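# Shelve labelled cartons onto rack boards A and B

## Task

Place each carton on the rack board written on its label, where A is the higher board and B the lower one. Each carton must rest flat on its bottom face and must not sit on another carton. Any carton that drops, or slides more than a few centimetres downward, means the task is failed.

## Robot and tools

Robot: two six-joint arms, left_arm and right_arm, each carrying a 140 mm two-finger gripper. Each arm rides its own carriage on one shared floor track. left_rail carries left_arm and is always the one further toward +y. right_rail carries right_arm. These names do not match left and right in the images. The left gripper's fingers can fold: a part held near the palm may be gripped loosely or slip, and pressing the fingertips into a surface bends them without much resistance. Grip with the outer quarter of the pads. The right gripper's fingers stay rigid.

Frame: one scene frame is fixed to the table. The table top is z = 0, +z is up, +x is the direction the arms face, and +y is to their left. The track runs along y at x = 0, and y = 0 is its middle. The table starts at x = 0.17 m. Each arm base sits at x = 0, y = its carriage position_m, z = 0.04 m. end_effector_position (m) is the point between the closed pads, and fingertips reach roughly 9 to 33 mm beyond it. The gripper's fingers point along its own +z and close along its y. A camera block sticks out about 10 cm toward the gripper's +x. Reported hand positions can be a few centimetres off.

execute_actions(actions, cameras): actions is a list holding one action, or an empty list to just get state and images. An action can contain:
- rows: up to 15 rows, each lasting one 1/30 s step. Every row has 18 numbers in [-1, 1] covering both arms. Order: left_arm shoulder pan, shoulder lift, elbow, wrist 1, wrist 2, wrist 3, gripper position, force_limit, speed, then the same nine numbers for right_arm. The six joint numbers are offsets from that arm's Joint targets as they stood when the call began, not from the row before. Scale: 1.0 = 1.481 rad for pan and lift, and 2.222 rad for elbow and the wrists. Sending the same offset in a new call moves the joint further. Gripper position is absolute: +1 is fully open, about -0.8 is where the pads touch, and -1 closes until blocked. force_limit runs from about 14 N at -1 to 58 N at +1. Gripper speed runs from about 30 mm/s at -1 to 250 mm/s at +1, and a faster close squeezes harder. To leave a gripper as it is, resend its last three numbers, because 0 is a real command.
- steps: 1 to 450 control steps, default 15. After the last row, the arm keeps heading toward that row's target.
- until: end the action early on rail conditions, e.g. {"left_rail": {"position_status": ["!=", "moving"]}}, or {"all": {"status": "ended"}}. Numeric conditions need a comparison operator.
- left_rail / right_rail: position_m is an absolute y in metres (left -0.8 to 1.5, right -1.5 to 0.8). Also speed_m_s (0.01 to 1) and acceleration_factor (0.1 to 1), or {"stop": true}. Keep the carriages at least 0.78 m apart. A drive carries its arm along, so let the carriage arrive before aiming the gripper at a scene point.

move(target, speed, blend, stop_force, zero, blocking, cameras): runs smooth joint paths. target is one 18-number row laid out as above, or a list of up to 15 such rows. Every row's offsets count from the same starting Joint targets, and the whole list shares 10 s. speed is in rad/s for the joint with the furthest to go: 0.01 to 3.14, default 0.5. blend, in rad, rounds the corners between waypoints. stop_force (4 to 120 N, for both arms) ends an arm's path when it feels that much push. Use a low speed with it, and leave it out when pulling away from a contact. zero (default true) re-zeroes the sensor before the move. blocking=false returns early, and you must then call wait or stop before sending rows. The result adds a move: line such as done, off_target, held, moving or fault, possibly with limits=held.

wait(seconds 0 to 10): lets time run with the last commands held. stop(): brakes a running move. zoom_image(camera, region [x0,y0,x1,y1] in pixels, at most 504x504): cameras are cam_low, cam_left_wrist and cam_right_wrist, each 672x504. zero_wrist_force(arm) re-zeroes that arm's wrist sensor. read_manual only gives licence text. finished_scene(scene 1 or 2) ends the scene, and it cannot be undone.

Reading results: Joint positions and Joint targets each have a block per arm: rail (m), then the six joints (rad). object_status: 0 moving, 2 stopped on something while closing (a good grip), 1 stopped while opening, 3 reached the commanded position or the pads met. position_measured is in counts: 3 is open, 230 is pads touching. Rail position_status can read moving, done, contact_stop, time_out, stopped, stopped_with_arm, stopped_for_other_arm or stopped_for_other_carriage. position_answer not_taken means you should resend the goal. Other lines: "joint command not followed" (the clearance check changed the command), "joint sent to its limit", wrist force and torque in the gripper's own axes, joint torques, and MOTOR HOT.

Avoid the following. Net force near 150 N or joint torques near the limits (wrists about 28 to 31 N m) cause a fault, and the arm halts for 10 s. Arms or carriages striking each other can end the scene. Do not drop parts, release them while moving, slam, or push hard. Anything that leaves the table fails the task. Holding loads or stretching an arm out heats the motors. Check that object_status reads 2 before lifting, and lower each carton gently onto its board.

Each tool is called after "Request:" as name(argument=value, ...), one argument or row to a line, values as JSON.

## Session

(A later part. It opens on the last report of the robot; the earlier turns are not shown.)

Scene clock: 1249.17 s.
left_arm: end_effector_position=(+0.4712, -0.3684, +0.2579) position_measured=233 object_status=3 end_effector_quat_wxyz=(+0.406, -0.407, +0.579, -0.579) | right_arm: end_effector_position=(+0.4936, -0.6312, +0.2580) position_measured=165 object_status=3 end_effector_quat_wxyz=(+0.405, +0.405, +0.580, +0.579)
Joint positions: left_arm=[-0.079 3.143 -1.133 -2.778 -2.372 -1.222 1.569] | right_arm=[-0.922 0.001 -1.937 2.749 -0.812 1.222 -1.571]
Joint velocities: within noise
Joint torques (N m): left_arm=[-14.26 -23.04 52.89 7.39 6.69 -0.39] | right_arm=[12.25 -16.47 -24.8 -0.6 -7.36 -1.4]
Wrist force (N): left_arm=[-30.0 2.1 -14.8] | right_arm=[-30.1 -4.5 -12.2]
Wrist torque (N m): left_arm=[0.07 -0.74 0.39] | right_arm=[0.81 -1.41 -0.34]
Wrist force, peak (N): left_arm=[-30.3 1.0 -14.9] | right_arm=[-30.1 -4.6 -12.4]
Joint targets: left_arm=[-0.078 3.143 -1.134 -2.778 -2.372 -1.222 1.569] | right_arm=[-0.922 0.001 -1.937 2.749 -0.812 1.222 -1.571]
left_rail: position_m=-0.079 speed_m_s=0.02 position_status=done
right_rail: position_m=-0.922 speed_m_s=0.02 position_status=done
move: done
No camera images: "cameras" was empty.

Request:
move(
  target=[0, -0.025355, 0.006218, 0.010682, 0, 0, -1, 1, 0, 0, -0.022604, 0.006658, 0.008408, 0, 0, -0.286, 1, 0],
  speed=0.05,
  cameras=["cam_left_wrist", "cam_right_wrist"],
)

Scene clock: 1258.63 s.
left_arm: end_effector_position=(+0.4827, -0.3684, +0.2577) position_measured=233 object_status=3 end_effector_quat_wxyz=(+0.406, -0.406, +0.579, -0.579) | right_arm: end_effector_position=(+0.4822, -0.6312, +0.2577) position_measured=165 object_status=3 end_effector_quat_wxyz=(+0.405, +0.405, +0.580, +0.579)
Joint positions: left_arm=[-0.079 3.143 -1.171 -2.764 -2.348 -1.222 1.569] | right_arm=[-0.922 0.001 -1.97 2.764 -0.793 1.222 -1.571]
Joint velocities: within noise
Joint torques (N m): left_arm=[-13.8 -17.76 47.11 5.17 16.36 -0.15] | right_arm=[26.33 -11.22 -23.46 0.08 -7.21 -1.37]
Wrist force (N): left_arm=[-39.2 -2.4 -14.7] | right_arm=[-37.2 -0.1 -17.2]
Wrist torque (N m): left_arm=[0.05 -1.03 0.34] | right_arm=[0.71 -1.52 -0.25]
Wrist force, peak (N): left_arm=[-39.1 -2.1 -15.5] | right_arm=[-37.4 -1.5 -17.4]
Joint targets: left_arm=[-0.078 3.143 -1.171 -2.764 -2.348 -1.222 1.569] | right_arm=[-0.922 0.001 -1.971 2.764 -0.793 1.222 -1.571]
left_rail: position_m=-0.079 speed_m_s=0.02 position_status=done
right_rail: position_m=-0.922 speed_m_s=0.02 position_status=done
move: done
camera_calibration:
cam_left_wrist: T_world_to_cam=[[-0.017206, 0.0068856, -0.999828, 0.277485], [0.00271084, 0.999973, 0.00683995, 0.361537], [0.999848, -0.00259269, -0.0172242, -0.296407], [0, 0, 0, 1]] pos_world=[0.300156, -0.364206, 0.269859]
cam_right_wrist: T_world_to_cam=[[-0.00434726, -0.0247575, 0.999684, -0.264228], [0.0347105, -0.999095, -0.024592, -0.63933], [0.999388, 0.0345926, 0.00520267, -0.285331], [0, 0, 0, 1]] pos_world=[0.306199, -0.635422, 0.249907]
Images, in order (width x height): cam_left_wrist 672x504, cam_right_wrist 672x504.

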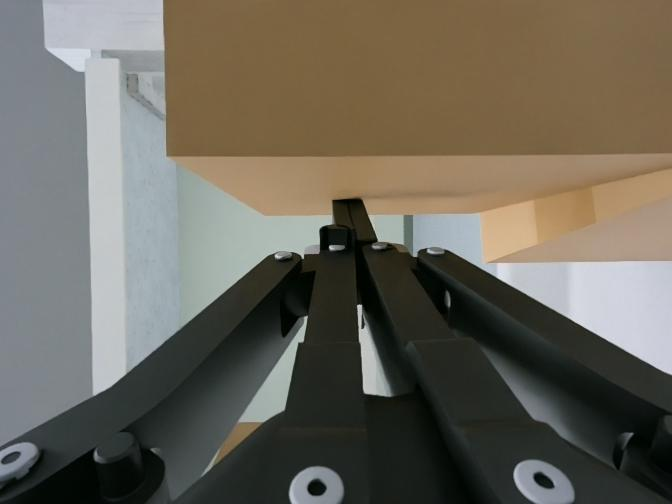

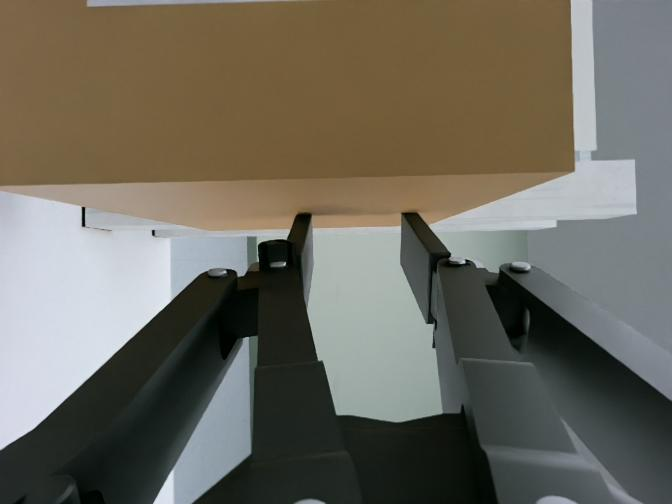

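Request:
execute_actions(
  actions=[
    {"left_rail": {"position_m": -0.0792}, "right_rail": {"position_m": -0.9215}, "steps": 40, "until": {"all": {"status": "ended"}}},
  ],
  cameras=[],
)

Scene clock: 1266.67 s.
left_arm: end_effector_position=(+0.4828, -0.3691, +0.2577) position_measured=233 object_status=3 end_effector_quat_wxyz=(+0.405, -0.407, +0.579, -0.579) | right_arm: end_effector_position=(+0.4822, -0.6306, +0.2577) position_measured=165 object_status=3 end_effector_quat_wxyz=(+0.405, +0.405, +0.580, +0.579)
Joint positions: left_arm=[-0.079 3.143 -1.171 -2.764 -2.348 -1.222 1.569] | right_arm=[-0.922 0.001 -1.971 2.764 -0.793 1.222 -1.571]
Joint velocities: within noise
Joint torques (N m): left_arm=[-14.35 -20 43.65 4.57 15.71 -0.13] | right_arm=[28.58 -11.17 -26.23 0.1 -7.57 -1.37]
Wrist force (N): left_arm=[-49.0 -2.0 -21.3] | right_arm=[-46.3 2.8 -22.8]
Wrist torque (N m): left_arm=[0.11 -1.37 0.34] | right_arm=[0.70 -1.67 -0.20]
Wrist force, peak (N): left_arm=[-49.0 -2.0 -21.3] | right_arm=[-46.3 2.8 -22.8]
Joint targets: left_arm=[-0.079 3.143 -1.171 -2.764 -2.348 -1.222 1.569] | right_arm=[-0.922 0.001 -1.971 2.764 -0.793 1.222 -1.571]
Tool commands: left_gripper/position=-1.0 left_gripper/force_limit=+1.0 left_gripper/speed=+0.0 right_gripper/position=-0.286 right_gripper/force_limit=+1.0 right_gripper/speed=+0.0
left_rail: position_m=-0.079 speed_m_s=0.02 position_status=done
right_rail: position_m=-0.922 position_m_goal=-0.921 speed_m_s=0.02 position_status=done
No camera images: "cameras" was empty.

Request:
move(
  target=[0, 0.022962, 0.007324, -0.022628, 0, 0, -1, 1, 0, 0, -0.022962, -0.007324, 0.022628, 0, 0, -0.286, 1, 0],
  speed=0.1,
  cameras=[],
)

Scene clock: 1293.60 s.
left_arm: end_effector_position=(+0.4837, -0.3691, +0.2698) position_measured=233 object_status=3 end_effector_quat_wxyz=(+0.405, -0.407, +0.579, -0.579) | right_arm: end_effector_position=(+0.4831, -0.6305, +0.2699) position_measured=165 object_status=3 end_effector_quat_wxyz=(+0.405, +0.405, +0.580, +0.579)
Joint positions: left_arm=[-0.079 3.143 -1.137 -2.748 -2.398 -1.222 1.569] | right_arm=[-0.921 0.001 -2.004 2.748 -0.743 1.222 -1.571]
Joint velocities: within noise
Joint torques (N m): left_arm=[-15.48 23.55 54.44 1.39 16.54 -0.39] | right_arm=[28.04 -13.73 -46.29 -1.26 -10.42 -1.46]
Wrist force (N): left_arm=[-49.0 8.1 -16.0] | right_arm=[-46.8 -8.2 -21.5]
Wrist torque (N m): left_arm=[-0.23 -1.42 0.48] | right_arm=[0.79 -1.71 -0.32]
Wrist force, peak (N): left_arm=[-50.0 -3.0 -21.7] | right_arm=[-46.9 2.9 -24.1]
Joint targets: left_arm=[-0.079 3.143 -1.137 -2.748 -2.399 -1.222 1.569] | right_arm=[-0.922 0.001 -2.005 2.748 -0.743 1.222 -1.571]
left_rail: position_m=-0.079 speed_m_s=0.02 position_status=done
right_rail: position_m=-0.921 speed_m_s=0.02 position_status=done
move: done
No camera images: "cameras" was empty.

Request:
move(
  target=[
    [0, 0.053579, 0.017088, -0.052799, 0, 0, -1, 1, 0, 0, -0.053579, -0.017088, 0.052799, 0, 0, -0.286, 1, 0],
    [0, 0.099699, 0.059833, -0.126285, 0, 0, -1, 1, 0, 0, -0.099699, -0.059833, 0.126285, 0, 0, -0.286, 1, 0],
    [0, 0.128427, 0.171074, -0.256673, 0, 0, -1, 1, 0, 0, -0.128427, -0.171074, 0.256673, 0, 0, -0.286, 1, 0],
    [0, 0.138153, 0.273040, -0.365121, 0, 0, -1, 1, 0, 0, -0.138153, -0.273040, 0.365121, 0, 0, -0.286, 1, 0],
  ],
  speed=0.18,
  blend=0.03,
  cameras=["cam_low"],
)

Request:
execute_actions(
  actions=[
    {"left_rail": {"position_m": 0.0812, "speed_m_s": 0.06, "acceleration_factor": 0.2}, "right_rail": {"position_m": -0.7611, "speed_m_s": 0.06, "acceleration_factor": 0.2}, "steps": 150, "until": {"all": {"status": "ended"}}},
  ],
  cameras=["cam_low"],
)

Scene clock: 1309.33 s.
left_arm: end_effector_position=(+0.5255, -0.3691, +0.6315) position_measured=233 object_status=3 end_effector_quat_wxyz=(+0.406, -0.406, +0.579, -0.579) | right_arm: end_effector_position=(+0.5249, -0.6305, +0.6315) position_measured=165 object_status=3 end_effector_quat_wxyz=(+0.405, +0.405, +0.580, +0.579)
Joint positions: left_arm=[-0.079 3.143 -0.932 -2.141 -3.21 -1.222 1.569] | right_arm=[-0.921 0.001 -2.209 2.141 0.068 1.222 -1.571]
Joint velocities: within noise
Joint torques (N m): left_arm=[-19.82 20.38 71.78 1.7 16.43 -0.49] | right_arm=[30.32 -11.7 -59.59 -1.73 -15.98 -1.35]
Wrist force (N): left_arm=[-47.3 8.2 -15.8] | right_arm=[-44.8 -8.2 -21.4]
Wrist torque (N m): left_arm=[-0.23 -1.39 0.46] | right_arm=[0.85 -1.80 -0.34]
Wrist force, peak (N): left_arm=[-49.5 7.6 -16.1] | right_arm=[-46.9 -9.6 -21.6]
Joint targets: left_arm=[-0.079 3.143 -0.932 -2.141 -3.210 -1.222 1.569] | right_arm=[-0.922 0.001 -2.209 2.141 0.068 1.222 -1.571]
left_rail: position_m=-0.079 speed_m_s=0.02 position_status=done
right_rail: position_m=-0.921 speed_m_s=0.02 position_status=done
move: done
Images, in order (width x height): cam_low 672x504.

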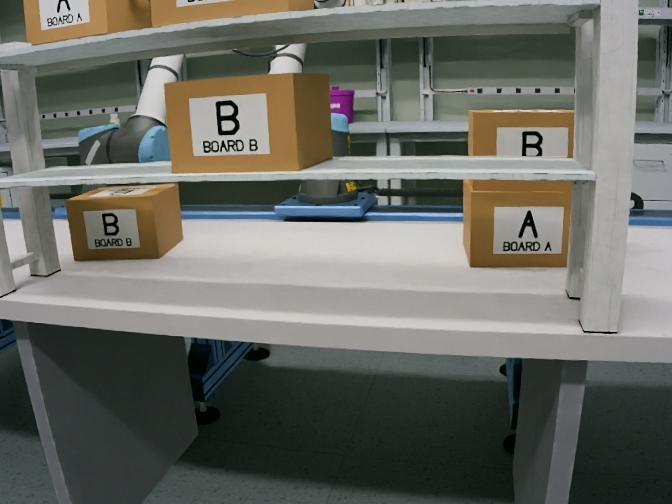

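Scene clock: 1312.70 s.
left_arm: end_effector_position=(+0.5255, -0.2087, +0.6316) position_measured=233 object_status=3 end_effector_quat_wxyz=(+0.406, -0.406, +0.579, -0.579) | right_arm: end_effector_position=(+0.5249, -0.4701, +0.6317) position_measured=165 object_status=3 end_effector_quat_wxyz=(+0.406, +0.405, +0.580, +0.579)
Joint positions: left_arm=[0.081 3.143 -0.932 -2.141 -3.21 -1.222 1.569] | right_arm=[-0.761 0.001 -2.209 2.141 0.068 1.222 -1.571]
Joint velocities: within noise
Joint torques (N m): left_arm=[-23.69 18.63 64.85 2.38 16.12 -0.26] | right_arm=[31.13 -12.95 -54.69 -2.59 -18.11 -1.73]
Wrist force (N): left_arm=[-47.1 8.1 -15.3] | right_arm=[-44.7 -7.9 -21.1]
Wrist torque (N m): left_arm=[-0.23 -1.36 0.45] | right_arm=[0.90 -1.72 -0.33]
Wrist force, peak (N): left_arm=[-51.4 8.2 -16.8] | right_arm=[-49.9 -7.8 -23.1]
Joint targets: left_arm=[0.081 3.143 -0.932 -2.141 -3.210 -1.222 1.569] | right_arm=[-0.761 0.001 -2.209 2.141 0.068 1.222 -1.571]
Tool commands: left_gripper/position=-1.0 left_gripper/force_limit=+1.0 left_gripper/speed=+0.0 right_gripper/position=-0.286 right_gripper/force_limit=+1.0 right_gripper/speed=+0.0
left_rail: position_m=0.081 speed_m_s=0.06 position_status=done
right_rail: position_m=-0.761 speed_m_s=0.06 position_status=done
Images, in order (width x height): cam_low 672x504.

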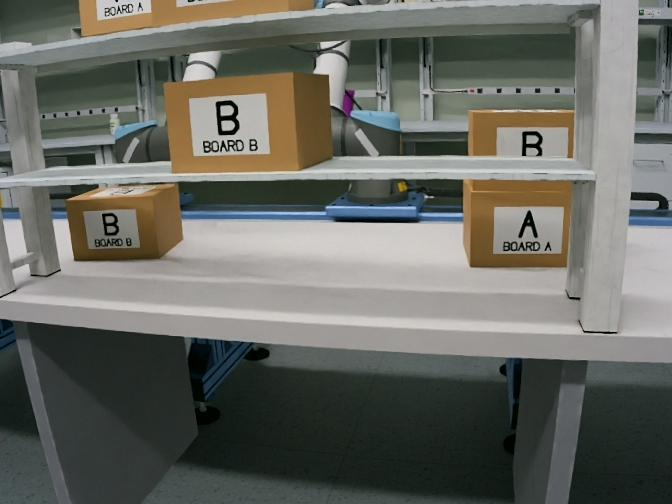

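Request:
move(
  target=[
    [0, -0.096392, 0.027250, 0.036996, 0, 0, -1, 1, 0, 0, 0.096392, -0.027250, -0.036996, 0, 0, -0.286, 1, 0],
    [0, -0.195186, 0.064133, 0.065962, 0, 0, -1, 1, 0, 0, 0.195186, -0.064133, -0.065962, 0, 0, -0.286, 1, 0],
    [0, -0.242938, 0.085378, 0.076544, 0, 0, -1, 1, 0, 0, 0.242938, -0.085378, -0.076544, 0, 0, -0.286, 1, 0],
    [0, -0.299475, 0.113522, 0.086082, 0, 0, -1, 1, 0, 0, 0.299475, -0.113522, -0.086082, 0, 0, -0.286, 1, 0],
  ],
  speed=0.11,
  blend=0.02,
  cameras=["cam_left_wrist", "cam_right_wrist"],
)

Scene clock: 1332.97 s.
left_arm: end_effector_position=(+0.7689, -0.2083, +0.6315) position_measured=233 object_status=3 end_effector_quat_wxyz=(+0.405, -0.407, +0.579, -0.579) | right_arm: end_effector_position=(+0.7683, -0.4700, +0.6316) position_measured=165 object_status=3 end_effector_quat_wxyz=(+0.405, +0.405, +0.580, +0.579)
Joint positions: left_arm=[0.081 3.143 -1.376 -1.889 -3.019 -1.222 1.569] | right_arm=[-0.761 0.001 -1.766 1.889 -0.123 1.222 -1.571]
Joint velocities: within noise
Joint torques (N m): left_arm=[-29.35 16.56 69.1 9.52 16.35 -0.46] | right_arm=[32.71 -29.1 -58.71 -11.75 -21.29 -1.62]
Wrist force (N): left_arm=[-40.0 7.4 -12.8] | right_arm=[-37.7 -7.3 -18.5]
Wrist torque (N m): left_arm=[-0.27 -1.20 0.46] | right_arm=[0.89 -1.55 -0.26]
Wrist force, peak (N): left_arm=[-47.3 8.8 -16.8] | right_arm=[-44.2 -8.6 -22.3]
Joint targets: left_arm=[0.081 3.143 -1.376 -1.889 -3.019 -1.222 1.569] | right_arm=[-0.761 0.001 -1.766 1.889 -0.123 1.222 -1.571]
left_rail: position_m=0.081 speed_m_s=0.06 position_status=done
right_rail: position_m=-0.761 speed_m_s=0.06 position_status=done
move: done
camera_calibration:
cam_left_wrist: T_world_to_cam=[[-0.017206, 0.0068856, -0.999828, 0.655043], [0.00271084, 0.999973, 0.00683995, 0.198109], [0.999848, -0.00259269, -0.0172242, -0.57571], [0, 0, 0, 1]] pos_world=[0.586356, -0.204106, 0.643659]
cam_right_wrist: T_world_to_cam=[[-0.00434329, -0.0248574, 0.999682, -0.632721], [0.0347099, -0.999092, -0.0246919, -0.47885], [0.999388, 0.0345916, 0.00520215, -0.578781], [0, 0, 0, 1]] pos_world=[0.592299, -0.474123, 0.623706]
Images, in order (width x height): cam_left_wrist 672x504, cam_right_wrist 672x504.

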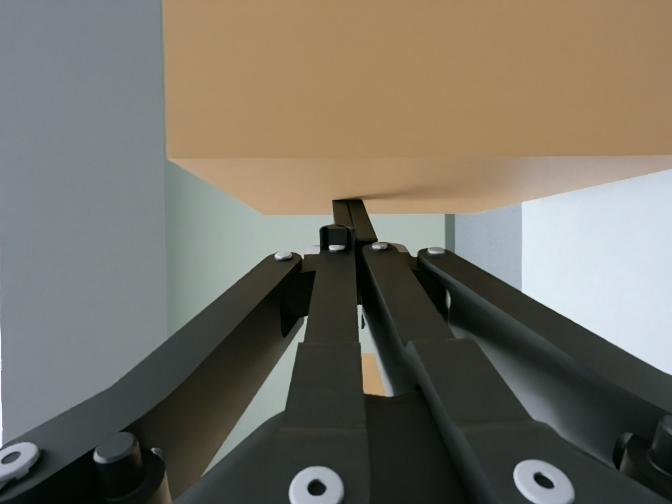

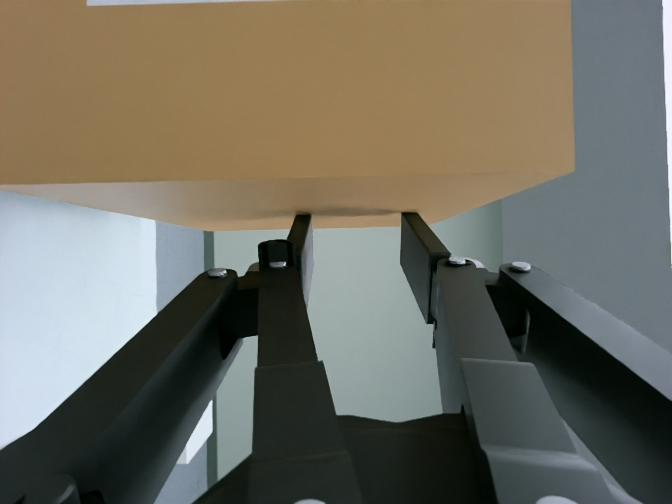

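Request:
move(
  target=[
    [0, -0.005664, -0.022495, 0.026270, 0, 0, -1, 1, 0, 0, 0.005664, 0.022495, -0.026270, 0, 0, -0.286, 1, 0],
    [0, -0.011698, -0.039378, 0.047175, 0, 0, -1, 1, 0, 0, 0.011698, 0.039378, -0.047175, 0, 0, -0.286, 1, 0],
  ],
  speed=[0.06, 0.02],
  stop_force=8,
  cameras=["cam_low"],
)

Scene clock: 1342.40 s.
left_arm: end_effector_position=(+0.7692, -0.2083, +0.5871) position_measured=233 object_status=3 end_effector_quat_wxyz=(+0.406, -0.406, +0.579, -0.579) | right_arm: end_effector_position=(+0.7686, -0.4700, +0.5872) position_measured=165 object_status=3 end_effector_quat_wxyz=(+0.406, +0.405, +0.580, +0.579)
Joint positions: left_arm=[0.081 3.143 -1.389 -1.958 -2.937 -1.222 1.569] | right_arm=[-0.761 0.001 -1.753 1.958 -0.205 1.222 -1.571]
Joint velocities: within noise
Joint torques (N m): left_arm=[-33.36 55.29 62 0.55 15.88 -1.02] | right_arm=[33.6 -47.29 -52.52 -0.89 -15.94 -1.63]
Wrist force (N): left_arm=[-40.7 1.4 -14.1] | right_arm=[-37.3 -1.1 -20.6]
Wrist torque (N m): left_arm=[-0.10 -1.12 0.38] | right_arm=[1.06 -1.62 -0.04]
Wrist force, peak (N): left_arm=[-39.9 -4.8 -16.7] | right_arm=[-37.0 1.9 -22.9]
Joint targets: left_arm=[0.081 3.143 -1.389 -1.958 -2.937 -1.222 1.569] | right_arm=[-0.761 0.001 -1.753 1.958 -0.205 1.222 -1.571]
left_rail: position_m=0.081 speed_m_s=0.06 position_status=done
right_rail: position_m=-0.761 speed_m_s=0.06 position_status=done
move: contact (left_arm, right_arm); path passed 1 of 2 targets; left_arm: the wrist 1 is farthest, 0.023 rad from its target; right_arm: the wrist 1 is farthest, 0.023 rad from its target
Images, in order (width x height): cam_low 672x504.

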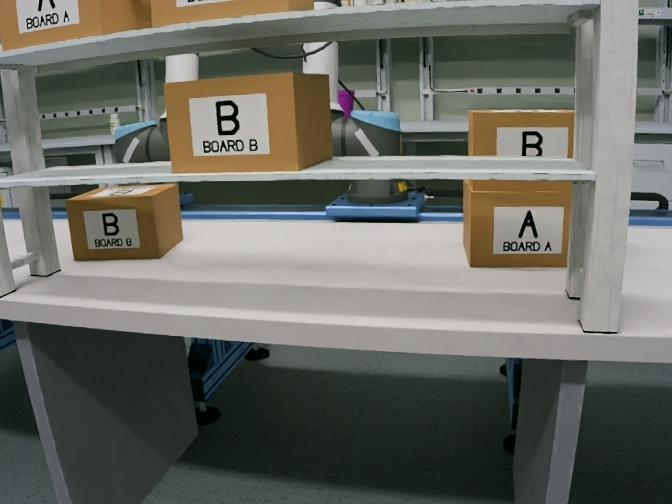

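Request:
execute_actions(
  actions=[
    {"left_rail": {"position_m": 0.0972, "speed_m_s": 0.02, "acceleration_factor": 0.2}, "right_rail": {"position_m": -0.7766, "speed_m_s": 0.02, "acceleration_factor": 0.2}, "steps": 60, "until": {"all": {"status": "ended"}}},
  ],
  cameras=["cam_left_wrist", "cam_right_wrist"],
)

Scene clock: 1348.67 s.
left_arm: end_effector_position=(+0.7691, -0.1923, +0.5871) position_measured=233 object_status=3 end_effector_quat_wxyz=(+0.406, -0.406, +0.579, -0.579) | right_arm: end_effector_position=(+0.7685, -0.4854, +0.5872) position_measured=165 object_status=3 end_effector_quat_wxyz=(+0.406, +0.405, +0.580, +0.579)
Joint positions: left_arm=[0.097 3.143 -1.389 -1.958 -2.937 -1.222 1.569] | right_arm=[-0.777 0.001 -1.753 1.958 -0.205 1.222 -1.571]
Joint velocities: within noise
Joint torques (N m): left_arm=[11.35 53.97 61.21 4.91 -1.58 -0.55] | right_arm=[-14.52 -39.77 -48.43 -3.56 3.09 -1.52]
Wrist force (N): left_arm=[-0.8 1.4 0.0] | right_arm=[5.2 -2.4 -5.6]
Wrist torque (N m): left_arm=[-0.06 0.20 0.37] | right_arm=[-0.32 -1.34 0.06]
Wrist force, peak (N): left_arm=[-40.9 1.5 -13.7] | right_arm=[-37.8 -0.8 -20.6]
Joint targets: left_arm=[0.097 3.143 -1.389 -1.958 -2.937 -1.222 1.569] | right_arm=[-0.777 0.001 -1.753 1.958 -0.205 1.222 -1.571]
Tool commands: left_gripper/position=-1.0 left_gripper/force_limit=+1.0 left_gripper/speed=+0.0 right_gripper/position=-0.286 right_gripper/force_limit=+1.0 right_gripper/speed=+0.0
left_rail: position_m=0.097 speed_m_s=0.02 position_status=done
right_rail: position_m=-0.777 speed_m_s=0.02 position_status=done
camera_calibration:
cam_left_wrist: T_world_to_cam=[[-0.0170061, 0.00688666, -0.999832, 0.610429], [0.00270947, 0.999973, 0.00684155, 0.182412], [0.999852, -0.00259267, -0.0170243, -0.576755], [0, 0, 0, 1]] pos_world=[0.586556, -0.188106, 0.599259]
cam_right_wrist: T_world_to_cam=[[-0.00454706, -0.0247649, 0.999683, -0.588555], [0.0347154, -0.999095, -0.0245924, -0.495501], [0.999387, 0.0345926, 0.00540266, -0.578328], [0, 0, 0, 1]] pos_world=[0.592499, -0.489622, 0.579308]
Images, in order (width x height): cam_left_wrist 672x504, cam_right_wrist 672x504.

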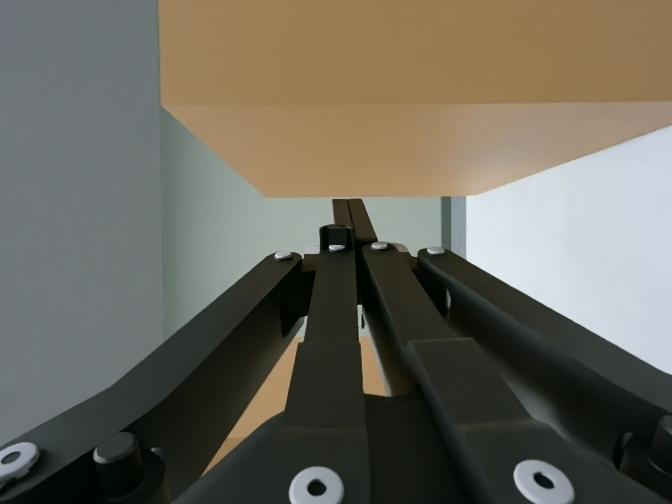

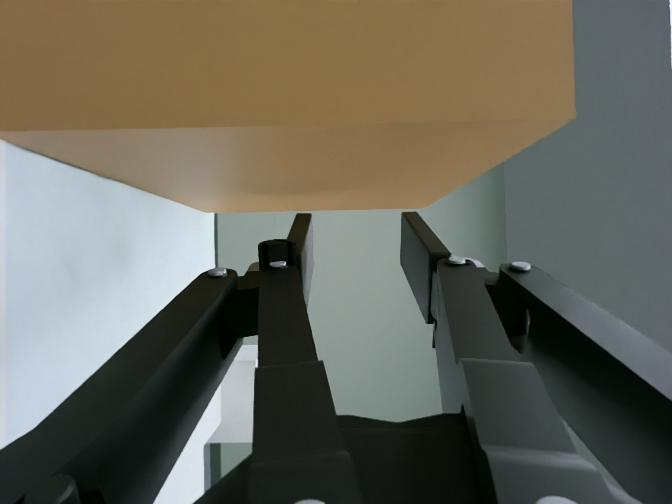

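Request:
move(
  target=[
    [0, 0.113244, -0.018118, -0.056994, 0, 0, -1, 1, 0, 0, -0.112969, 0.018118, 0.057177, 0, 0, -0.286, 1, 0],
    [0, 0.212038, -0.055001, -0.085960, 0, 0, -1, 1, 0, 0, -0.211763, 0.055001, 0.086143, 0, 0, -0.286, 1, 0],
    [0, 0.308429, -0.082251, -0.122956, 0, 0, -1, 1, 0, 0, -0.308155, 0.082251, 0.123139, 0, 0, -0.286, 1, 0],
  ],
  speed=0.22,
  blend=0.02,
  cameras=["cam_low"],
)

Request:
zoom_image(
  camera="cam_low",
  region=[50, 170, 210, 290],
)

Scene clock: 1401.87 s.
left_arm: end_effector_position=(+0.5255, -0.1927, +0.6325) position_measured=233 object_status=3 end_effector_quat_wxyz=(+0.406, -0.406, +0.579, -0.579) | right_arm: end_effector_position=(+0.5250, -0.4856, +0.6322) position_measured=165 object_status=3 end_effector_quat_wxyz=(+0.406, +0.405, +0.580, +0.579)
Joint positions: left_arm=[0.097 3.143 -0.932 -2.14 -3.21 -1.222 1.569] | right_arm=[-0.777 0.001 -2.209 2.14 0.069 1.222 -1.571]
Joint velocities: within noise
Joint torques (N m): left_arm=[10.56 13.32 42.96 -0.2 -1.53 -0.53] | right_arm=[-3.73 -9.11 -35.54 0.68 3.23 -1.07]
Wrist force (N): left_arm=[-1.4 1.4 0.3] | right_arm=[4.8 -2.2 -5.1]
Wrist torque (N m): left_arm=[-0.06 0.33 0.36] | right_arm=[-0.32 -1.26 -0.01]
Wrist force, peak (N): left_arm=[-1.0 2.1 1.1] | right_arm=[5.4 -2.4 -6.6]
Joint targets: left_arm=[0.097 3.143 -0.932 -2.140 -3.210 -1.222 1.569] | right_arm=[-0.777 0.001 -2.209 2.140 0.069 1.222 -1.571]
left_rail: position_m=0.097 speed_m_s=0.02 position_status=done
right_rail: position_m=-0.777 speed_m_s=0.02 position_status=done
move: done
Images, in order (width x height): cam_low 672x504.

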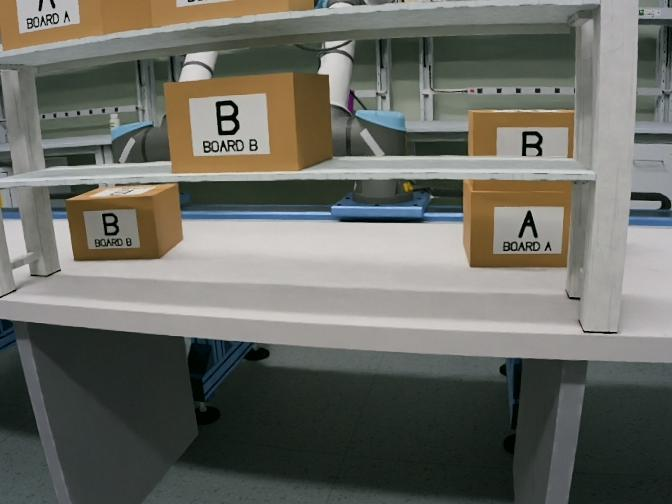

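Scaled by 3.150.

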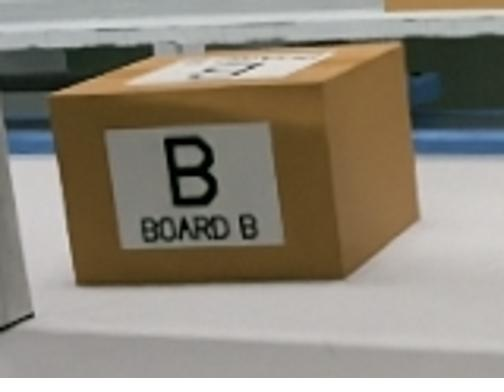

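Request:
execute_actions(
  actions=[
    {"right_rail": {"position_m": -1.034, "speed_m_s": 0.3, "acceleration_factor": 0.5}, "left_rail": {"position_m": 0.052, "speed_m_s": 0.1, "acceleration_factor": 0.3}, "steps": 120, "until": {"all": {"status": "ended"}}},
  ],
  cameras=[],
)

Request:
move(
  target=[
    [0, -0.009668, -0.102174, 0.108309, 0.125663, 0, -1, 1, 0, 0, 0.009606, 0.102174, -0.108576, -0.125663, 0, -0.286, 1, 0],
    [0, -0.092908, -0.197984, 0.259599, 0.125663, 0, -1, 1, 0, 0, 0.092845, 0.197984, -0.259866, -0.125663, 0, -0.286, 1, 0],
    [0, -0.232937, -0.258276, 0.413224, 0.125663, 0, -1, 1, 0, 0, 0.232875, 0.258276, -0.413491, -0.125663, 0, -0.286, 1, 0],
    [0, -0.625638, -0.307885, 0.724574, 0.125663, 0, -1, 1, 0, 0, 0.633470, 0.275134, -0.697352, -0.125663, 0, -0.286, 1, 0],
  ],
  speed=0.35,
  blend=0.04,
  cameras=["cam_left_wrist", "cam_right_wrist"],
)

Scene clock: 1535.33 s.
left_arm: end_effector_position=(+0.5254, -0.2379, +0.6325) position_measured=233 object_status=3 end_effector_quat_wxyz=(+0.406, -0.406, +0.579, -0.579) | right_arm: end_effector_position=(+0.5249, -0.7429, +0.6322) position_measured=165 object_status=3 end_effector_quat_wxyz=(+0.406, +0.405, +0.580, +0.579) end_effector_velocity=(+0.000, -0.002, +0.000) end_effector_angular_velocity=(+0.000, +0.000, -0.003)
Joint positions: left_arm=[0.052 3.143 -0.932 -2.14 -3.21 -1.222 1.569] | right_arm=[-1.034 0.001 -2.209 2.14 0.069 1.222 -1.571]
Joint velocities: left_arm=[within noise] | right_arm=[-0.001 -0.001 0 0 0 0.002 0]
Joint torques (N m): left_arm=[10.78 17.01 50.42 1.08 -1.64 -0.45] | right_arm=[9.76 -5.63 -43.79 -0.84 2.82 -1.34]
Wrist force (N): left_arm=[-1.0 1.2 0.1] | right_arm=[4.8 -2.2 -5.1]
Wrist torque (N m): left_arm=[-0.09 0.24 0.36] | right_arm=[-0.30 -1.26 -0.01]
Wrist force, peak (N): left_arm=[-1.4 2.0 0.1] | right_arm=[5.6 -2.4 -5.2]
Joint targets: left_arm=[0.052 3.143 -0.932 -2.140 -3.210 -1.222 1.569] | right_arm=[-1.034 0.001 -2.209 2.140 0.069 1.222 -1.571]
Tool commands: left_gripper/position=-1.0 left_gripper/force_limit=+1.0 left_gripper/speed=+0.0 right_gripper/position=-0.286 right_gripper/force_limit=+1.0 right_gripper/speed=+0.0
left_rail: position_m=0.052 speed_m_s=0.10 position_status=done
right_rail: position_m=-1.034 speed_m_s=0.30 position_status=done
No camera images: "cameras" was empty.

Scene clock: 1540.63 s.
left_arm: end_effector_position=(+0.4668, -0.3217, +0.1170) position_measured=233 object_status=3 end_effector_quat_wxyz=(+0.321, -0.322, +0.630, -0.630) | right_arm: end_effector_position=(+0.5077, -0.6593, +0.1170) position_measured=165 object_status=3 end_effector_quat_wxyz=(+0.321, +0.321, +0.630, +0.630)
Joint positions: left_arm=[0.052 3.143 -1.859 -2.824 -1.6 -0.942 1.569] | right_arm=[-1.034 0.001 -1.271 2.752 -1.48 0.942 -1.571]
Joint velocities: within noise
Joint torques (N m): left_arm=[8.32 11.01 -6.72 5.4 1.75 -0.53] | right_arm=[9.14 -22.87 2.15 -6.63 -2.34 -1.01]
Wrist force (N): left_arm=[-0.9 1.5 0.1] | right_arm=[4.5 -2.5 -5.2]
Wrist torque (N m): left_arm=[-0.04 0.22 0.37] | right_arm=[-0.31 -1.19 0.00]
Wrist force, peak (N): left_arm=[-1.1 2.0 0.4] | right_arm=[5.3 -2.9 -5.4]
Joint targets: left_arm=[0.052 3.143 -1.859 -2.824 -1.600 -0.942 1.569] | right_arm=[-1.034 0.001 -1.271 2.752 -1.481 0.942 -1.571]
left_rail: position_m=0.052 speed_m_s=0.10 position_status=done
right_rail: position_m=-1.034 speed_m_s=0.30 position_status=done
move: done
camera_calibration:
cam_left_wrist: T_world_to_cam=[[-0.0144509, 0.0113068, -0.999832, 0.136385], [0.278188, 0.960502, 0.00684128, 0.174502], [0.960418, -0.278042, -0.0170255, -0.352907], [0, 0, 0, 1]] pos_world=[0.292365, -0.267274, 0.129159]
cam_right_wrist: T_world_to_cam=[[0.00258261, -0.0251232, 0.999681, -0.127833], [0.308784, -0.950812, -0.0246928, -0.778985], [0.951129, 0.308749, 0.00530208, -0.103799], [0, 0, 0, 1]] pos_world=[0.339594, -0.711832, 0.109107]
Images, in order (width x height): cam_left_wrist 672x504, cam_right_wrist 672x504.

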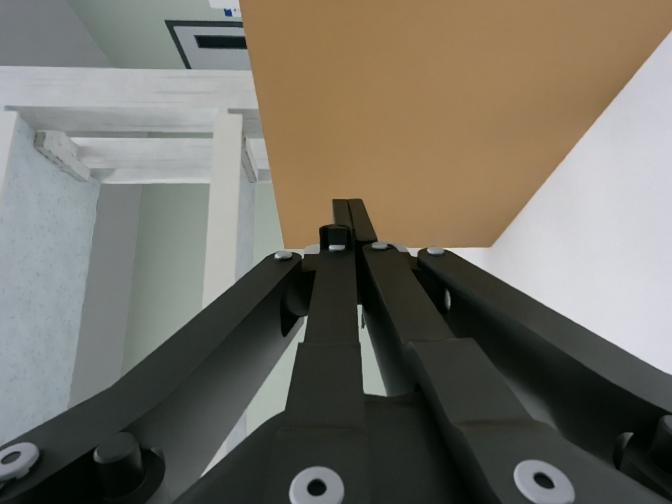

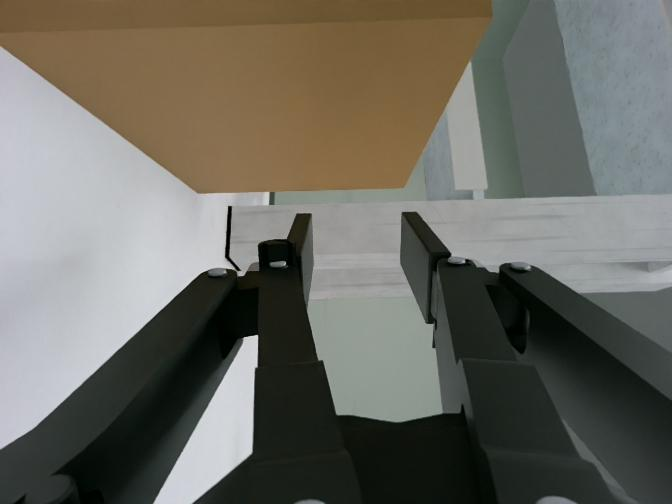

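Request:
execute_actions(
  actions=[],
  cameras=["cam_left_wrist", "cam_right_wrist"],
)

Scene clock: 1581.93 s.
left_arm: end_effector_position=(+0.4667, -0.3217, +0.1170) position_measured=233 object_status=3 end_effector_quat_wxyz=(+0.321, -0.322, +0.630, -0.630) | right_arm: end_effector_position=(+0.5077, -0.6593, +0.1169) position_measured=165 object_status=3 end_effector_quat_wxyz=(+0.321, +0.321, +0.630, +0.630)
Joint positions: left_arm=[0.052 3.143 -1.859 -2.824 -1.6 -0.942 1.569] | right_arm=[-1.034 0.001 -1.271 2.752 -1.481 0.942 -1.571]
Joint velocities: within noise
Joint torques (N m): left_arm=[9.41 10.26 -0.67 5.4 0.98 -0.5] | right_arm=[9.91 -20.83 -3.15 -5.91 -1.86 -0.65]
Wrist force (N): left_arm=[-1.1 1.6 0.1] | right_arm=[4.6 -2.4 -5.2]
Wrist torque (N m): left_arm=[-0.02 0.27 0.38] | right_arm=[-0.27 -1.21 0.01]
Wrist force, peak (N): left_arm=[-1.1 1.6 0.1] | right_arm=[4.6 -3.0 -5.4]
Joint targets: left_arm=[0.052 3.143 -1.859 -2.824 -1.600 -0.942 1.569] | right_arm=[-1.034 0.001 -1.271 2.752 -1.481 0.942 -1.571]
Tool commands: left_gripper/position=-1.0 left_gripper/force_limit=+1.0 left_gripper/speed=+0.0 right_gripper/position=-0.286 right_gripper/force_limit=+1.0 right_gripper/speed=+0.0
left_rail: position_m=0.052 speed_m_s=0.10 position_status=done
right_rail: position_m=-1.034 speed_m_s=0.30 position_status=done
camera_calibration:
cam_left_wrist: T_world_to_cam=[[-0.0144509, 0.0113068, -0.999832, 0.136285], [0.278188, 0.960502, 0.00684128, 0.174503], [0.960418, -0.278042, -0.0170255, -0.352909], [0, 0, 0, 1]] pos_world=[0.292365, -0.267274, 0.129059]
cam_right_wrist: T_world_to_cam=[[0.00258261, -0.0251232, 0.999681, -0.127733], [0.308784, -0.950812, -0.0246928, -0.778988], [0.951129, 0.308749, 0.00530208, -0.103798], [0, 0, 0, 1]] pos_world=[0.339594, -0.711832, 0.109007]
Images, in order (width x height): cam_left_wrist 672x504, cam_right_wrist 672x504.

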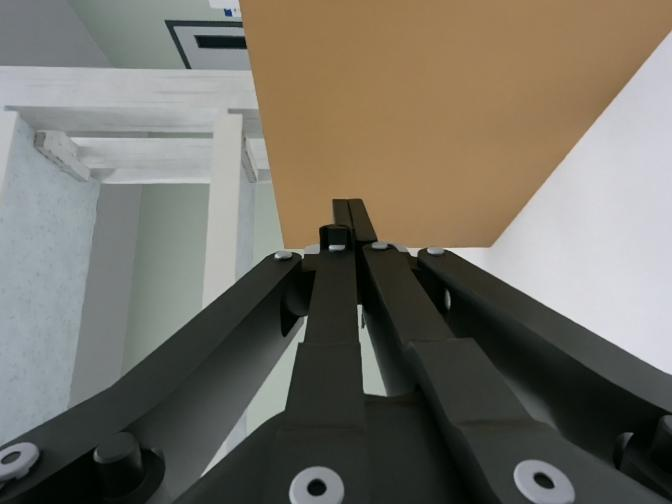

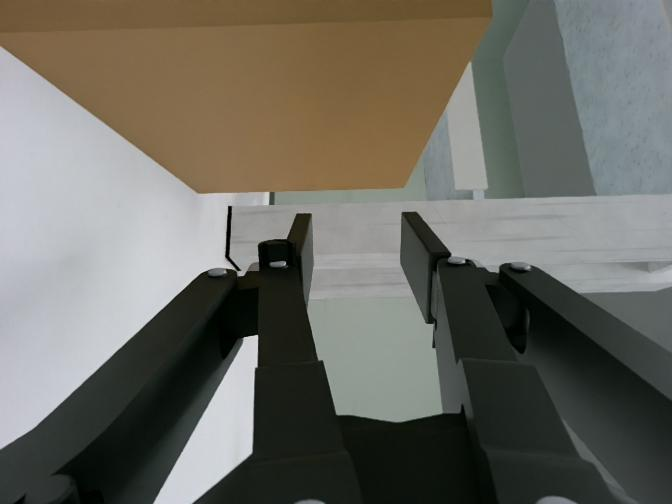

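Request:
execute_actions(
  actions=[
    {"left_rail": {"position_m": 0.032, "speed_m_s": 0.03, "acceleration_factor": 0.3}, "right_rail": {"position_m": -1.014, "speed_m_s": 0.03, "acceleration_factor": 0.3}, "steps": 90, "until": {"all": {"status": "ended"}}},
  ],
  cameras=[],
)

Scene clock: 1596.40 s.
left_arm: end_effector_position=(+0.4667, -0.3416, +0.1170) position_measured=233 object_status=3 end_effector_quat_wxyz=(+0.321, -0.322, +0.630, -0.630) | right_arm: end_effector_position=(+0.5077, -0.6394, +0.1169) position_measured=165 object_status=3 end_effector_quat_wxyz=(+0.321, +0.321, +0.630, +0.630)
Joint positions: left_arm=[0.032 3.143 -1.859 -2.824 -1.6 -0.942 1.569] | right_arm=[-1.014 0.001 -1.271 2.752 -1.481 0.942 -1.571]
Joint velocities: within noise
Joint torques (N m): left_arm=[9.64 12.38 6.61 4.15 -0.19 -0.54] | right_arm=[9.28 -21.51 -11.52 -5.15 -0.92 -0.5]
Wrist force (N): left_arm=[-7.0 0.3 -6.5] | right_arm=[4.7 -2.3 -5.1]
Wrist torque (N m): left_arm=[-0.06 0.01 0.37] | right_arm=[-0.26 -1.22 0.01]
Wrist force, peak (N): left_arm=[-7.0 0.3 -6.5] | right_arm=[4.9 -2.7 -5.3]
Joint targets: left_arm=[0.032 3.143 -1.859 -2.824 -1.600 -0.942 1.569] | right_arm=[-1.014 0.001 -1.271 2.752 -1.481 0.942 -1.571]
Tool commands: left_gripper/position=-1.0 left_gripper/force_limit=+1.0 left_gripper/speed=+0.0 right_gripper/position=-0.286 right_gripper/force_limit=+1.0 right_gripper/speed=+0.0
left_rail: position_m=0.032 speed_m_s=0.03 position_status=done
right_rail: position_m=-1.014 speed_m_s=0.03 position_status=done
No camera images: "cameras" was empty.

Request:
execute_actions(
  actions=[
    {"right_rail": {"position_m": -1.001, "speed_m_s": 0.02}, "steps": 90, "until": {"all": {"status": "ended"}}},
  ],
  cameras=[],
)

Scene clock: 1607.47 s.
left_arm: end_effector_position=(+0.4667, -0.3417, +0.1170) position_measured=233 object_status=3 end_effector_quat_wxyz=(+0.321, -0.322, +0.630, -0.630) | right_arm: end_effector_position=(+0.5077, -0.6263, +0.1169) position_measured=165 object_status=3 end_effector_quat_wxyz=(+0.321, +0.321, +0.630, +0.630)
Joint positions: left_arm=[0.032 3.143 -1.859 -2.824 -1.6 -0.942 1.569] | right_arm=[-1.001 0.001 -1.271 2.752 -1.481 0.942 -1.571]
Joint velocities: within noise
Joint torques (N m): left_arm=[7.26 12.81 12.9 3.12 -0.61 -0.26] | right_arm=[9.62 -20.99 -11.87 -4.24 -0.03 -0.29]
Wrist force (N): left_arm=[-5.2 1.3 -4.6] | right_arm=[4.6 -2.7 -4.8]
Wrist torque (N m): left_arm=[-0.06 0.08 0.37] | right_arm=[-0.33 -1.20 0.01]
Wrist force, peak (N): left_arm=[-7.6 0.6 -6.9] | right_arm=[4.8 -2.8 -5.3]
Joint targets: left_arm=[0.032 3.143 -1.859 -2.824 -1.600 -0.942 1.569] | right_arm=[-1.001 0.001 -1.271 2.752 -1.481 0.942 -1.571]
Tool commands: left_gripper/position=-1.0 left_gripper/force_limit=+1.0 left_gripper/speed=+0.0 right_gripper/position=-0.286 right_gripper/force_limit=+1.0 right_gripper/speed=+0.0
left_rail: position_m=0.032 speed_m_s=0.03 position_status=done
right_rail: position_m=-1.001 speed_m_s=0.02 position_status=done
No camera images: "cameras" was empty.

Request:
execute_actions(
  actions=[
    {"right_rail": {"position_m": -0.9955, "speed_m_s": 0.02}, "steps": 60, "until": {"all": {"status": "ended"}}},
  ],
  cameras=[],
)

Request:
execute_actions(
  actions=[
    {"right_rail": {"position_m": -0.9925, "speed_m_s": 0.02}, "steps": 60, "until": {"all": {"status": "ended"}}},
  ],
  cameras=[],
)

Scene clock: 1611.60 s.
left_arm: end_effector_position=(+0.4667, -0.3416, +0.1170) position_measured=233 object_status=3 end_effector_quat_wxyz=(+0.321, -0.322, +0.630, -0.630) | right_arm: end_effector_position=(+0.5077, -0.6208, +0.1169) position_measured=165 object_status=3 end_effector_quat_wxyz=(+0.321, +0.321, +0.630, +0.630)
Joint positions: left_arm=[0.032 3.143 -1.859 -2.824 -1.6 -0.942 1.569] | right_arm=[-0.995 0.001 -1.271 2.752 -1.481 0.942 -1.571]
Joint velocities: within noise
Joint torques (N m): left_arm=[4.54 14.93 15.02 2.2 -0.71 -0.14] | right_arm=[9.41 -22.32 -11.03 -3.03 0.82 0.16]
Wrist force (N): left_arm=[-5.0 0.9 -4.3] | right_arm=[4.7 -2.6 -5.2]
Wrist torque (N m): left_arm=[-0.04 0.11 0.37] | right_arm=[-0.32 -1.23 0.01]
Wrist force, peak (N): left_arm=[-5.6 0.7 -4.8] | right_arm=[4.6 -2.6 -5.5]
Joint targets: left_arm=[0.032 3.143 -1.859 -2.824 -1.600 -0.942 1.569] | right_arm=[-0.996 0.001 -1.271 2.752 -1.481 0.942 -1.571]
Tool commands: left_gripper/position=-1.0 left_gripper/force_limit=+1.0 left_gripper/speed=+0.0 right_gripper/position=-0.286 right_gripper/force_limit=+1.0 right_gripper/speed=+0.0
left_rail: position_m=0.032 speed_m_s=0.03 position_status=done
right_rail: position_m=-0.995 position_m_goal=-0.996 speed_m_s=0.02 position_status=done
No camera images: "cameras" was empty.

Scene clock: 1612.10 s.
left_arm: end_effector_position=(+0.4667, -0.3416, +0.1170) position_measured=233 object_status=3 end_effector_quat_wxyz=(+0.321, -0.322, +0.630, -0.630) | right_arm: end_effector_position=(+0.5077, -0.6179, +0.1169) position_measured=165 object_status=3 end_effector_quat_wxyz=(+0.321, +0.321, +0.630, +0.630) end_effector_velocity=(-0.001, +0.001, -0.001) end_effector_angular_velocity=(-0.002, +0.000, +0.001)
Joint positions: left_arm=[0.032 3.143 -1.859 -2.824 -1.6 -0.942 1.569] | right_arm=[-0.993 0.001 -1.271 2.752 -1.481 0.942 -1.571]
Joint velocities: left_arm=[within noise] | right_arm=[0.001 0.001 0.002 0 0 0 -0.002]
Joint torques (N m): left_arm=[8.34 15.17 14.06 2.05 -0.93 -0.27] | right_arm=[10.33 -21.56 -11.49 -3.01 0.02 0.01]
Wrist force (N): left_arm=[-7.6 0.3 -8.0] | right_arm=[-8.8 -1.6 -14.5]
Wrist torque (N m): left_arm=[-0.03 0.04 0.36] | right_arm=[-0.21 -1.48 -0.10]
Wrist force, peak (N): left_arm=[-7.6 0.3 -8.0] | right_arm=[-9.0 -2.0 -15.6]
Joint targets: left_arm=[0.032 3.143 -1.859 -2.824 -1.600 -0.942 1.569] | right_arm=[-0.992 0.001 -1.271 2.752 -1.481 0.942 -1.571]
Tool commands: left_gripper/position=-1.0 left_gripper/force_limit=+1.0 left_gripper/speed=+0.0 right_gripper/position=-0.286 right_gripper/force_limit=+1.0 right_gripper/speed=+0.0
left_rail: position_m=0.032 speed_m_s=0.03 position_status=done
right_rail: position_m=-0.993 position_m_goal=-0.992 speed_m_s=0.02 position_status=done
No camera images: "cameras" was empty.

Request:
move(
  target=[0, -0.005220, 0.020030, -0.016551, 0, 0, -1, 1, 0, 0, 0.001272, -0.003654, 0.002806, 0, 0, -0.286, 1, 0],
  speed=0.05,
  cameras=[],
)

Scene clock: 1638.37 s.
left_arm: end_effector_position=(+0.4922, -0.3415, +0.1166) position_measured=233 object_status=3 end_effector_quat_wxyz=(+0.321, -0.322, +0.630, -0.630) | right_arm: end_effector_position=(+0.5123, -0.6178, +0.1169) position_measured=165 object_status=3 end_effector_quat_wxyz=(+0.321, +0.321, +0.630, +0.630)
Joint positions: left_arm=[0.032 3.143 -1.866 -2.78 -1.637 -0.943 1.569] | right_arm=[-0.992 0.001 -1.269 2.744 -1.474 0.942 -1.571]
Joint velocities: within noise
Joint torques (N m): left_arm=[-5.43 10.84 22.76 -1.22 3.82 -0.16] | right_arm=[9.49 -22.18 -13.42 0.66 -8.13 0.24]
Wrist force (N): left_arm=[-24.6 -7.8 -30.6] | right_arm=[-26.0 -3.8 -25.2]
Wrist torque (N m): left_arm=[0.22 -0.32 0.25] | right_arm=[-0.03 -1.75 -0.11]
Wrist force, peak (N): left_arm=[-24.8 -8.4 -31.0] | right_arm=[-26.0 -3.8 -25.2]
Joint targets: left_arm=[0.032 3.143 -1.866 -2.780 -1.637 -0.942 1.569] | right_arm=[-0.992 0.001 -1.269 2.744 -1.474 0.942 -1.571]
left_rail: position_m=0.032 speed_m_s=0.03 position_status=done
right_rail: position_m=-0.992 speed_m_s=0.02 position_status=done
move: done
No camera images: "cameras" was empty.

Request:
move(
  target=[0, -0.005220, 0.020029, -0.016550, 0, 0, -1, 1, 0, 0, 0.001273, -0.003654, 0.002806, 0, 0, -0.286, 1, 0],
  speed=0.05,
  cameras=["cam_left_wrist", "cam_right_wrist"],
)

Scene clock: 1647.60 s.
left_arm: end_effector_position=(+0.5176, -0.3415, +0.1170) position_measured=233 object_status=3 end_effector_quat_wxyz=(+0.321, -0.322, +0.630, -0.630) | right_arm: end_effector_position=(+0.5169, -0.6178, +0.1169) position_measured=165 object_status=3 end_effector_quat_wxyz=(+0.321, +0.321, +0.630, +0.630)
Joint positions: left_arm=[0.032 3.143 -1.874 -2.736 -1.674 -0.942 1.569] | right_arm=[-0.992 0.001 -1.267 2.735 -1.468 0.942 -1.571]
Joint velocities: within noise
Joint torques (N m): left_arm=[-29.36 15.04 20.94 -1.03 13.07 -0.22] | right_arm=[9.04 -20.94 -15.13 0.72 -16.28 0.42]
Wrist force (N): left_arm=[-34.2 -2.8 -30.3] | right_arm=[-29.9 -1.9 -31.5]
Wrist torque (N m): left_arm=[0.06 -0.69 0.34] | right_arm=[-0.10 -1.84 -0.06]
Wrist force, peak (N): left_arm=[-32.8 -5.4 -32.8] | right_arm=[-30.2 -2.9 -31.7]
Joint targets: left_arm=[0.032 3.143 -1.874 -2.735 -1.674 -0.942 1.569] | right_arm=[-0.992 0.001 -1.267 2.735 -1.468 0.942 -1.571]
left_rail: position_m=0.032 speed_m_s=0.03 position_status=done
right_rail: position_m=-0.992 speed_m_s=0.02 position_status=done
move: done
camera_calibration:
cam_left_wrist: T_world_to_cam=[[-0.0144509, 0.0113068, -0.999832, 0.137245], [0.278188, 0.960502, 0.00684128, 0.179457], [0.960418, -0.278042, -0.0170255, -0.407327], [0, 0, 0, 1]] pos_world=[0.343265, -0.287174, 0.129059]
cam_right_wrist: T_world_to_cam=[[0.00258011, -0.0251227, 0.999681, -0.126713], [0.308694, -0.950841, -0.024692, -0.74239], [0.951158, 0.308659, 0.00530193, -0.125528], [0, 0, 0, 1]] pos_world=[0.348895, -0.670332, 0.109007]
Images, in order (width x height): cam_left_wrist 672x504, cam_right_wrist 672x504.

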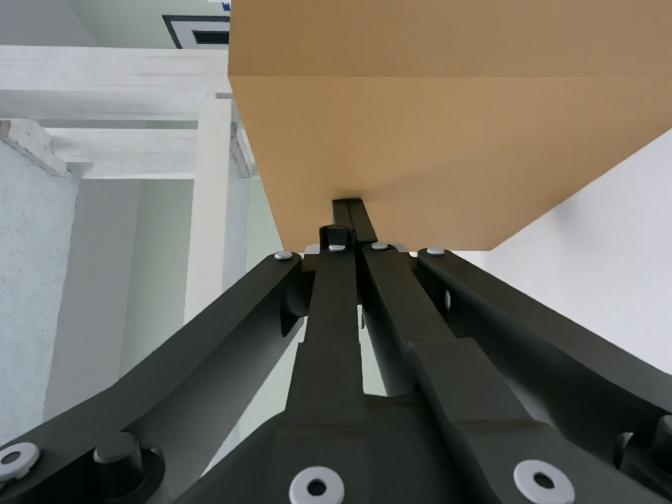

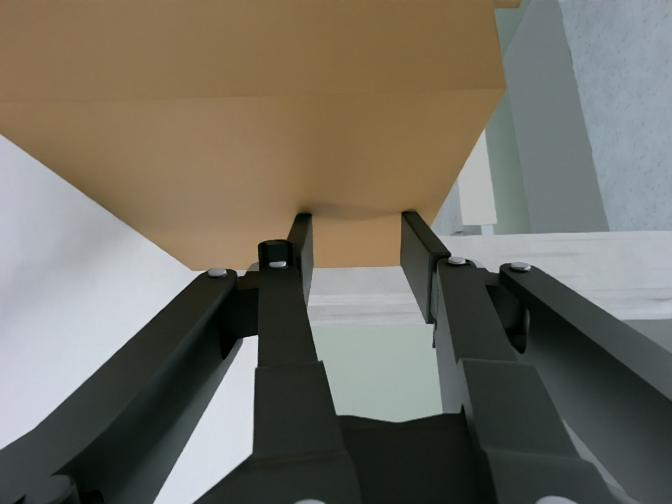

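Request:
execute_actions(
  actions=[
    {"left_rail": {"position_m": 0.046, "speed_m_s": 0.03, "acceleration_factor": 0.3}, "right_rail": {"position_m": -1.0065, "speed_m_s": 0.03, "acceleration_factor": 0.3}, "steps": 90, "until": {"all": {"status": "ended"}}},
  ],
  cameras=[],
)

Request:
move(
  target=[0, 0.010556, -0.041002, 0.033966, -0.125663, 0, -1, 1, 0, 0, -0.010556, 0.041002, -0.033966, 0.125663, 0, -0.286, 1, 0],
  speed=0.3,
  cameras=[],
)

Request:
execute_actions(
  actions=[
    {"left_rail": {"position_m": -0.044, "speed_m_s": 0.1, "acceleration_factor": 0.3}, "right_rail": {"position_m": -0.9185, "speed_m_s": 0.1, "acceleration_factor": 0.3}, "steps": 120, "until": {"all": {"status": "ended"}}},
  ],
  cameras=[],
)

Scene clock: 1677.37 s.
left_arm: end_effector_position=(+0.5177, -0.3276, +0.1170) position_measured=233 object_status=3 end_effector_quat_wxyz=(+0.321, -0.322, +0.630, -0.630) | right_arm: end_effector_position=(+0.5170, -0.6318, +0.1169) position_measured=165 object_status=3 end_effector_quat_wxyz=(+0.321, +0.321, +0.630, +0.630)
Joint positions: left_arm=[0.046 3.143 -1.874 -2.735 -1.674 -0.942 1.569] | right_arm=[-1.006 0.001 -1.267 2.735 -1.468 0.942 -1.571]
Joint velocities: within noise
Joint torques (N m): left_arm=[7.59 16.14 7.82 -0.13 -1.92 0.35] | right_arm=[8.77 -21.64 -9.18 0.29 3.01 0.83]
Wrist force (N): left_arm=[-0.6 1.4 0.3] | right_arm=[3.8 -3.0 -5.0]
Wrist torque (N m): left_arm=[-0.06 0.15 0.37] | right_arm=[-0.43 -1.02 0.01]
Wrist force, peak (N): left_arm=[-34.8 -2.6 -31.2] | right_arm=[-30.3 -2.9 -32.1]
Joint targets: left_arm=[0.046 3.143 -1.874 -2.735 -1.674 -0.942 1.569] | right_arm=[-1.006 0.001 -1.267 2.735 -1.468 0.942 -1.571]
Tool commands: left_gripper/position=-1.0 left_gripper/force_limit=+1.0 left_gripper/speed=+0.0 right_gripper/position=-0.286 right_gripper/force_limit=+1.0 right_gripper/speed=+0.0
left_rail: position_m=0.046 speed_m_s=0.03 position_status=done
right_rail: position_m=-1.006 speed_m_s=0.03 position_status=done
No camera images: "cameras" was empty.

Scene clock: 1678.83 s.
left_arm: end_effector_position=(+0.5099, -0.2440, +0.1170) position_measured=233 object_status=3 end_effector_quat_wxyz=(+0.405, -0.406, +0.579, -0.579) | right_arm: end_effector_position=(+0.5093, -0.7155, +0.1169) position_measured=165 object_status=3 end_effector_quat_wxyz=(+0.405, +0.405, +0.580, +0.579)
Joint positions: left_arm=[0.046 3.143 -1.859 -2.826 -1.598 -1.222 1.569] | right_arm=[-1.007 0.001 -1.283 2.826 -1.543 1.221 -1.571]
Joint velocities: within noise
Joint torques (N m): left_arm=[10.61 53.05 -5.36 6.89 -2.6 -0.03] | right_arm=[5.65 -41.75 4.32 -7.2 3.93 0.7]
Wrist force (N): left_arm=[-0.7 1.3 -0.1] | right_arm=[3.4 -2.5 -5.1]
Wrist torque (N m): left_arm=[-0.08 0.19 0.37] | right_arm=[-0.36 -0.96 0.01]
Wrist force, peak (N): left_arm=[-1.3 1.2 1.4] | right_arm=[5.8 -3.3 -5.0]
Joint targets: left_arm=[0.046 3.143 -1.859 -2.827 -1.598 -1.222 1.569] | right_arm=[-1.006 0.001 -1.283 2.827 -1.544 1.222 -1.571]
left_rail: position_m=0.046 speed_m_s=0.03 position_status=done
right_rail: position_m=-1.007 position_m_goal=-1.006 speed_m_s=0.03 position_status=done
move: done
No camera images: "cameras" was empty.

Scene clock: 1680.47 s.
left_arm: end_effector_position=(+0.5099, -0.3338, +0.1170) position_measured=233 object_status=3 end_effector_quat_wxyz=(+0.406, -0.406, +0.579, -0.579) | right_arm: end_effector_position=(+0.5093, -0.6276, +0.1169) position_measured=165 object_status=3 end_effector_quat_wxyz=(+0.405, +0.405, +0.580, +0.579)
Joint positions: left_arm=[-0.044 3.143 -1.859 -2.827 -1.598 -1.222 1.569] | right_arm=[-0.919 0.001 -1.283 2.827 -1.544 1.222 -1.571]
Joint velocities: within noise
Joint torques (N m): left_arm=[10.65 50.97 -2.84 6.19 -2.56 0.41] | right_arm=[3.39 -41.13 1.62 -6.49 3.6 0.96]
Wrist force (N): left_arm=[-1.0 1.4 0.2] | right_arm=[3.4 -2.4 -5.0]
Wrist torque (N m): left_arm=[-0.04 0.24 0.37] | right_arm=[-0.35 -0.95 0.01]
Wrist force, peak (N): left_arm=[-1.6 1.4 -0.6] | right_arm=[4.0 -2.2 -5.1]
Joint targets: left_arm=[-0.044 3.143 -1.859 -2.827 -1.598 -1.222 1.569] | right_arm=[-0.918 0.001 -1.283 2.827 -1.544 1.222 -1.571]
Tool commands: left_gripper/position=-1.0 left_gripper/force_limit=+1.0 left_gripper/speed=+0.0 right_gripper/position=-0.286 right_gripper/force_limit=+1.0 right_gripper/speed=+0.0
left_rail: position_m=-0.044 speed_m_s=0.10 position_status=done
right_rail: position_m=-0.919 position_m_goal=-0.918 speed_m_s=0.10 position_status=done
No camera images: "cameras" was empty.

Request:
execute_actions(
  actions=[
    {"left_rail": {"position_m": -0.0579, "speed_m_s": 0.02, "acceleration_factor": 0.3}, "right_rail": {"position_m": -0.9028, "speed_m_s": 0.02, "acceleration_factor": 0.3}, "steps": 120, "until": {"all": {"status": "ended"}}},
  ],
  cameras=[],
)

Scene clock: 1687.67 s.
left_arm: end_effector_position=(+0.5100, -0.3477, +0.1170) position_measured=233 object_status=3 end_effector_quat_wxyz=(+0.406, -0.407, +0.579, -0.579) | right_arm: end_effector_position=(+0.5094, -0.6120, +0.1169) position_measured=165 object_status=3 end_effector_quat_wxyz=(+0.406, +0.405, +0.580, +0.579)
Joint positions: left_arm=[-0.058 3.143 -1.859 -2.827 -1.598 -1.222 1.569] | right_arm=[-0.903 0.001 -1.283 2.827 -1.544 1.222 -1.571]
Joint velocities: within noise
Joint torques (N m): left_arm=[-4.41 51.72 3.9 4.95 6.6 0.08] | right_arm=[3.24 -40.58 -6.01 -5.72 -9.2 1.09]
Wrist force (N): left_arm=[-23.6 0.1 -9.7] | right_arm=[-26.0 -1.5 -17.3]
Wrist torque (N m): left_arm=[-0.06 -0.59 0.36] | right_arm=[-0.32 -1.60 -0.12]
Wrist force, peak (N): left_arm=[-23.6 0.1 -9.7] | right_arm=[-26.0 -1.5 -17.3]
Joint targets: left_arm=[-0.058 3.143 -1.859 -2.827 -1.598 -1.222 1.569] | right_arm=[-0.903 0.001 -1.283 2.827 -1.544 1.222 -1.571]
Tool commands: left_gripper/position=-1.0 left_gripper/force_limit=+1.0 left_gripper/speed=+0.0 right_gripper/position=-0.286 right_gripper/force_limit=+1.0 right_gripper/speed=+0.0
left_rail: position_m=-0.058 speed_m_s=0.02 position_status=done
right_rail: position_m=-0.903 speed_m_s=0.02 position_status=done
No camera images: "cameras" was empty.


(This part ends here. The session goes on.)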